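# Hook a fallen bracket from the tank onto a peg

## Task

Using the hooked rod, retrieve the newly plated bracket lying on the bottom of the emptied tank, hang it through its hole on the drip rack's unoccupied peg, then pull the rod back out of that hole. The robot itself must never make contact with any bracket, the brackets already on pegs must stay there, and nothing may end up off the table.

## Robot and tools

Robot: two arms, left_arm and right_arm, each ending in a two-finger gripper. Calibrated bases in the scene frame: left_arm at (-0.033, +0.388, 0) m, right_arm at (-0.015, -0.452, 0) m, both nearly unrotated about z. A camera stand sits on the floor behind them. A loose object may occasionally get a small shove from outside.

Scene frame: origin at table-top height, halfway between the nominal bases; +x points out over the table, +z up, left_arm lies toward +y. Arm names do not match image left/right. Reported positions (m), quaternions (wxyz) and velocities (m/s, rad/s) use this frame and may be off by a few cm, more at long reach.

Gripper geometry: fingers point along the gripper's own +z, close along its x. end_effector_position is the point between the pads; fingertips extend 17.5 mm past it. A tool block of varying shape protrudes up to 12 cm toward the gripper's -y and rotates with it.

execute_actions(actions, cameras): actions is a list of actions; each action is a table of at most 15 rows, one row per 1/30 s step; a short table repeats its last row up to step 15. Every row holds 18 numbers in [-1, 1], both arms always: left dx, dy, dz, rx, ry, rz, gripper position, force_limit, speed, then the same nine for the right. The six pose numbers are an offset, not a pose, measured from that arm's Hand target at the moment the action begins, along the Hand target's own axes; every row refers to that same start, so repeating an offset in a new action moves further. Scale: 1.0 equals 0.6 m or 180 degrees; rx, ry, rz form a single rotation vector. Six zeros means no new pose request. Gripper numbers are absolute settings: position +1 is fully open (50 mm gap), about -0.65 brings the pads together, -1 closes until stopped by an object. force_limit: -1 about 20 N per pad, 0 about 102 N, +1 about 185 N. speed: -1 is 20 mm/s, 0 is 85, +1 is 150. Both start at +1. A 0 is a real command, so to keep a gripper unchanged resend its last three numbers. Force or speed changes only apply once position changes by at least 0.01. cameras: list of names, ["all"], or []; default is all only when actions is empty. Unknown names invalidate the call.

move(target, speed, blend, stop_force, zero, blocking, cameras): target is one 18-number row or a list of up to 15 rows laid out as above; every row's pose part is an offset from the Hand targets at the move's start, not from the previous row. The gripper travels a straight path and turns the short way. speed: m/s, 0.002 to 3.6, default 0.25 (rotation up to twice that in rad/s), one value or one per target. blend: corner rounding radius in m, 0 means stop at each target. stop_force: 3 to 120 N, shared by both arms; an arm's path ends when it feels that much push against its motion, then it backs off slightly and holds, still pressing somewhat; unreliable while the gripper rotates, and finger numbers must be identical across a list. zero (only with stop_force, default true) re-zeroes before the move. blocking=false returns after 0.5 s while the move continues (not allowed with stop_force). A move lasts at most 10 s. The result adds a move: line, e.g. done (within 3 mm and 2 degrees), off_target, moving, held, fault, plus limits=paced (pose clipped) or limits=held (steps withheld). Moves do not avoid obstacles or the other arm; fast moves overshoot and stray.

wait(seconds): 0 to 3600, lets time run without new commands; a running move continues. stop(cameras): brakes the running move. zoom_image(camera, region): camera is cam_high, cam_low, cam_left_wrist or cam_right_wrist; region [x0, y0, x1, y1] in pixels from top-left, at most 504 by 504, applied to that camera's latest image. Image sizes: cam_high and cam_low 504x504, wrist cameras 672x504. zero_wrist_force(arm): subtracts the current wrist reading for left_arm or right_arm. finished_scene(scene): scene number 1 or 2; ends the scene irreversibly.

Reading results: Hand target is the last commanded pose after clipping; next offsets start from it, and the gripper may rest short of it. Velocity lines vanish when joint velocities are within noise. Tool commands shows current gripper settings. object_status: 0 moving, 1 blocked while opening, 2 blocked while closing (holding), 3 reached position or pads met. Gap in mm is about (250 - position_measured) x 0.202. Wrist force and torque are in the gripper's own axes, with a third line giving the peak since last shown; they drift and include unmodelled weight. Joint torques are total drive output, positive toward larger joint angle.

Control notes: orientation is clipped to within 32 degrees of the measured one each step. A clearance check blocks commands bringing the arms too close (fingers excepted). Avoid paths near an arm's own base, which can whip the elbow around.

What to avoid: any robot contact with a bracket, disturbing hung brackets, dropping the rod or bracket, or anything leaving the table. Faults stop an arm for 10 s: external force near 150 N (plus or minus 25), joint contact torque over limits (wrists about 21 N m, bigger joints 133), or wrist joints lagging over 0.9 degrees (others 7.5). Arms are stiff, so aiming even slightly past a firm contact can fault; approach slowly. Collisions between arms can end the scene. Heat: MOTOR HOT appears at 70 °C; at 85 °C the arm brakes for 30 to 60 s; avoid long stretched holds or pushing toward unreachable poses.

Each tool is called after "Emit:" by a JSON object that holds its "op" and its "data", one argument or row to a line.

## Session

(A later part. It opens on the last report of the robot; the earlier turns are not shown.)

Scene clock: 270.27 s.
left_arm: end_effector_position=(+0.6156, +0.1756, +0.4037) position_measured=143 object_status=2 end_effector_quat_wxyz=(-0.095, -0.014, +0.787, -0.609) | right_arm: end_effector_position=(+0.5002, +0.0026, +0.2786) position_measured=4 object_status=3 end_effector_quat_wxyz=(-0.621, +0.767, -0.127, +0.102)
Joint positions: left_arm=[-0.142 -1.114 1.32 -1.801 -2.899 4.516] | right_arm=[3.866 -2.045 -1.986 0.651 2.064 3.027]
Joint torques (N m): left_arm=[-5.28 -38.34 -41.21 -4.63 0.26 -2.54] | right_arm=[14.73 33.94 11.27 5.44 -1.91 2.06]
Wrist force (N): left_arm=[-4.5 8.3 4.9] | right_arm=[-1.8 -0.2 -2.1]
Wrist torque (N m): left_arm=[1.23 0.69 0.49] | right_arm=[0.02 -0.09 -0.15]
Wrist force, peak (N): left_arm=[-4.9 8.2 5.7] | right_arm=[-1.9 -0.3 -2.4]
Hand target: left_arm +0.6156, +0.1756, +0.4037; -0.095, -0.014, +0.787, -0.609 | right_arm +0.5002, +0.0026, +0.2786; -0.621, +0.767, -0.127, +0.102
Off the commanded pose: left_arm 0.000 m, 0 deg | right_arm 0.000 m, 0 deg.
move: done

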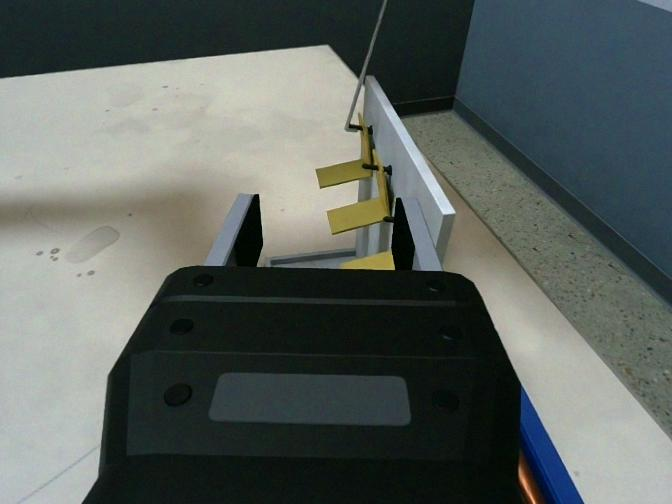

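Emit:
{"op": "move", "data": {
  "target": [0.11,0,0,0,0,0,-1,-0.7,-0.5,0,0,0,0,0,0,0.992157,1,1],
  "speed": 0.12,
  "cameras": ["cam_right_wrist"]
}}

Emit:
{"op": "finished_scene", "data": {
  "scene": 1
}}

Scene clock: 272.97 s.
left_arm: end_effector_position=(+0.5509, +0.1817, +0.4146) position_measured=143 object_status=2 end_effector_quat_wxyz=(-0.095, -0.014, +0.787, -0.609) | right_arm: end_effector_position=(+0.5002, +0.0026, +0.2786) position_measured=4 object_status=3 end_effector_quat_wxyz=(-0.621, +0.767, -0.127, +0.102)
Joint positions: left_arm=[-0.147 -1.271 1.518 -1.863 -2.899 4.494] | right_arm=[3.866 -2.045 -1.986 0.651 2.064 3.027]
Joint torques (N m): left_arm=[2.53 -47.1 -25.64 -0.95 -0.59 0.85] | right_arm=[14.51 33.37 10.62 5.47 -1.85 2.05]
Wrist force (N): left_arm=[-4.4 7.0 2.6] | right_arm=[-1.9 -0.3 -2.2]
Wrist torque (N m): left_arm=[0.97 0.71 0.46] | right_arm=[0.03 -0.07 -0.15]
Wrist force, peak (N): left_arm=[-6.6 7.7 4.4] | right_arm=[-1.8 -0.5 -2.4]
Hand target: left_arm +0.5509, +0.1818, +0.4146; -0.095, -0.014, +0.787, -0.609 | right_arm +0.5002, +0.0026, +0.2786; -0.621, +0.767, -0.127, +0.102
Off the commanded pose: left_arm 0.000 m, 0 deg | right_arm 0.000 m, 0 deg.
move: done

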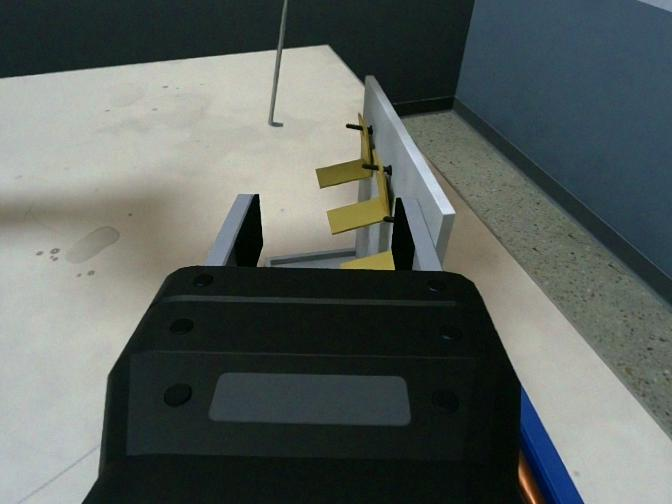

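The scene is finished: the task was done.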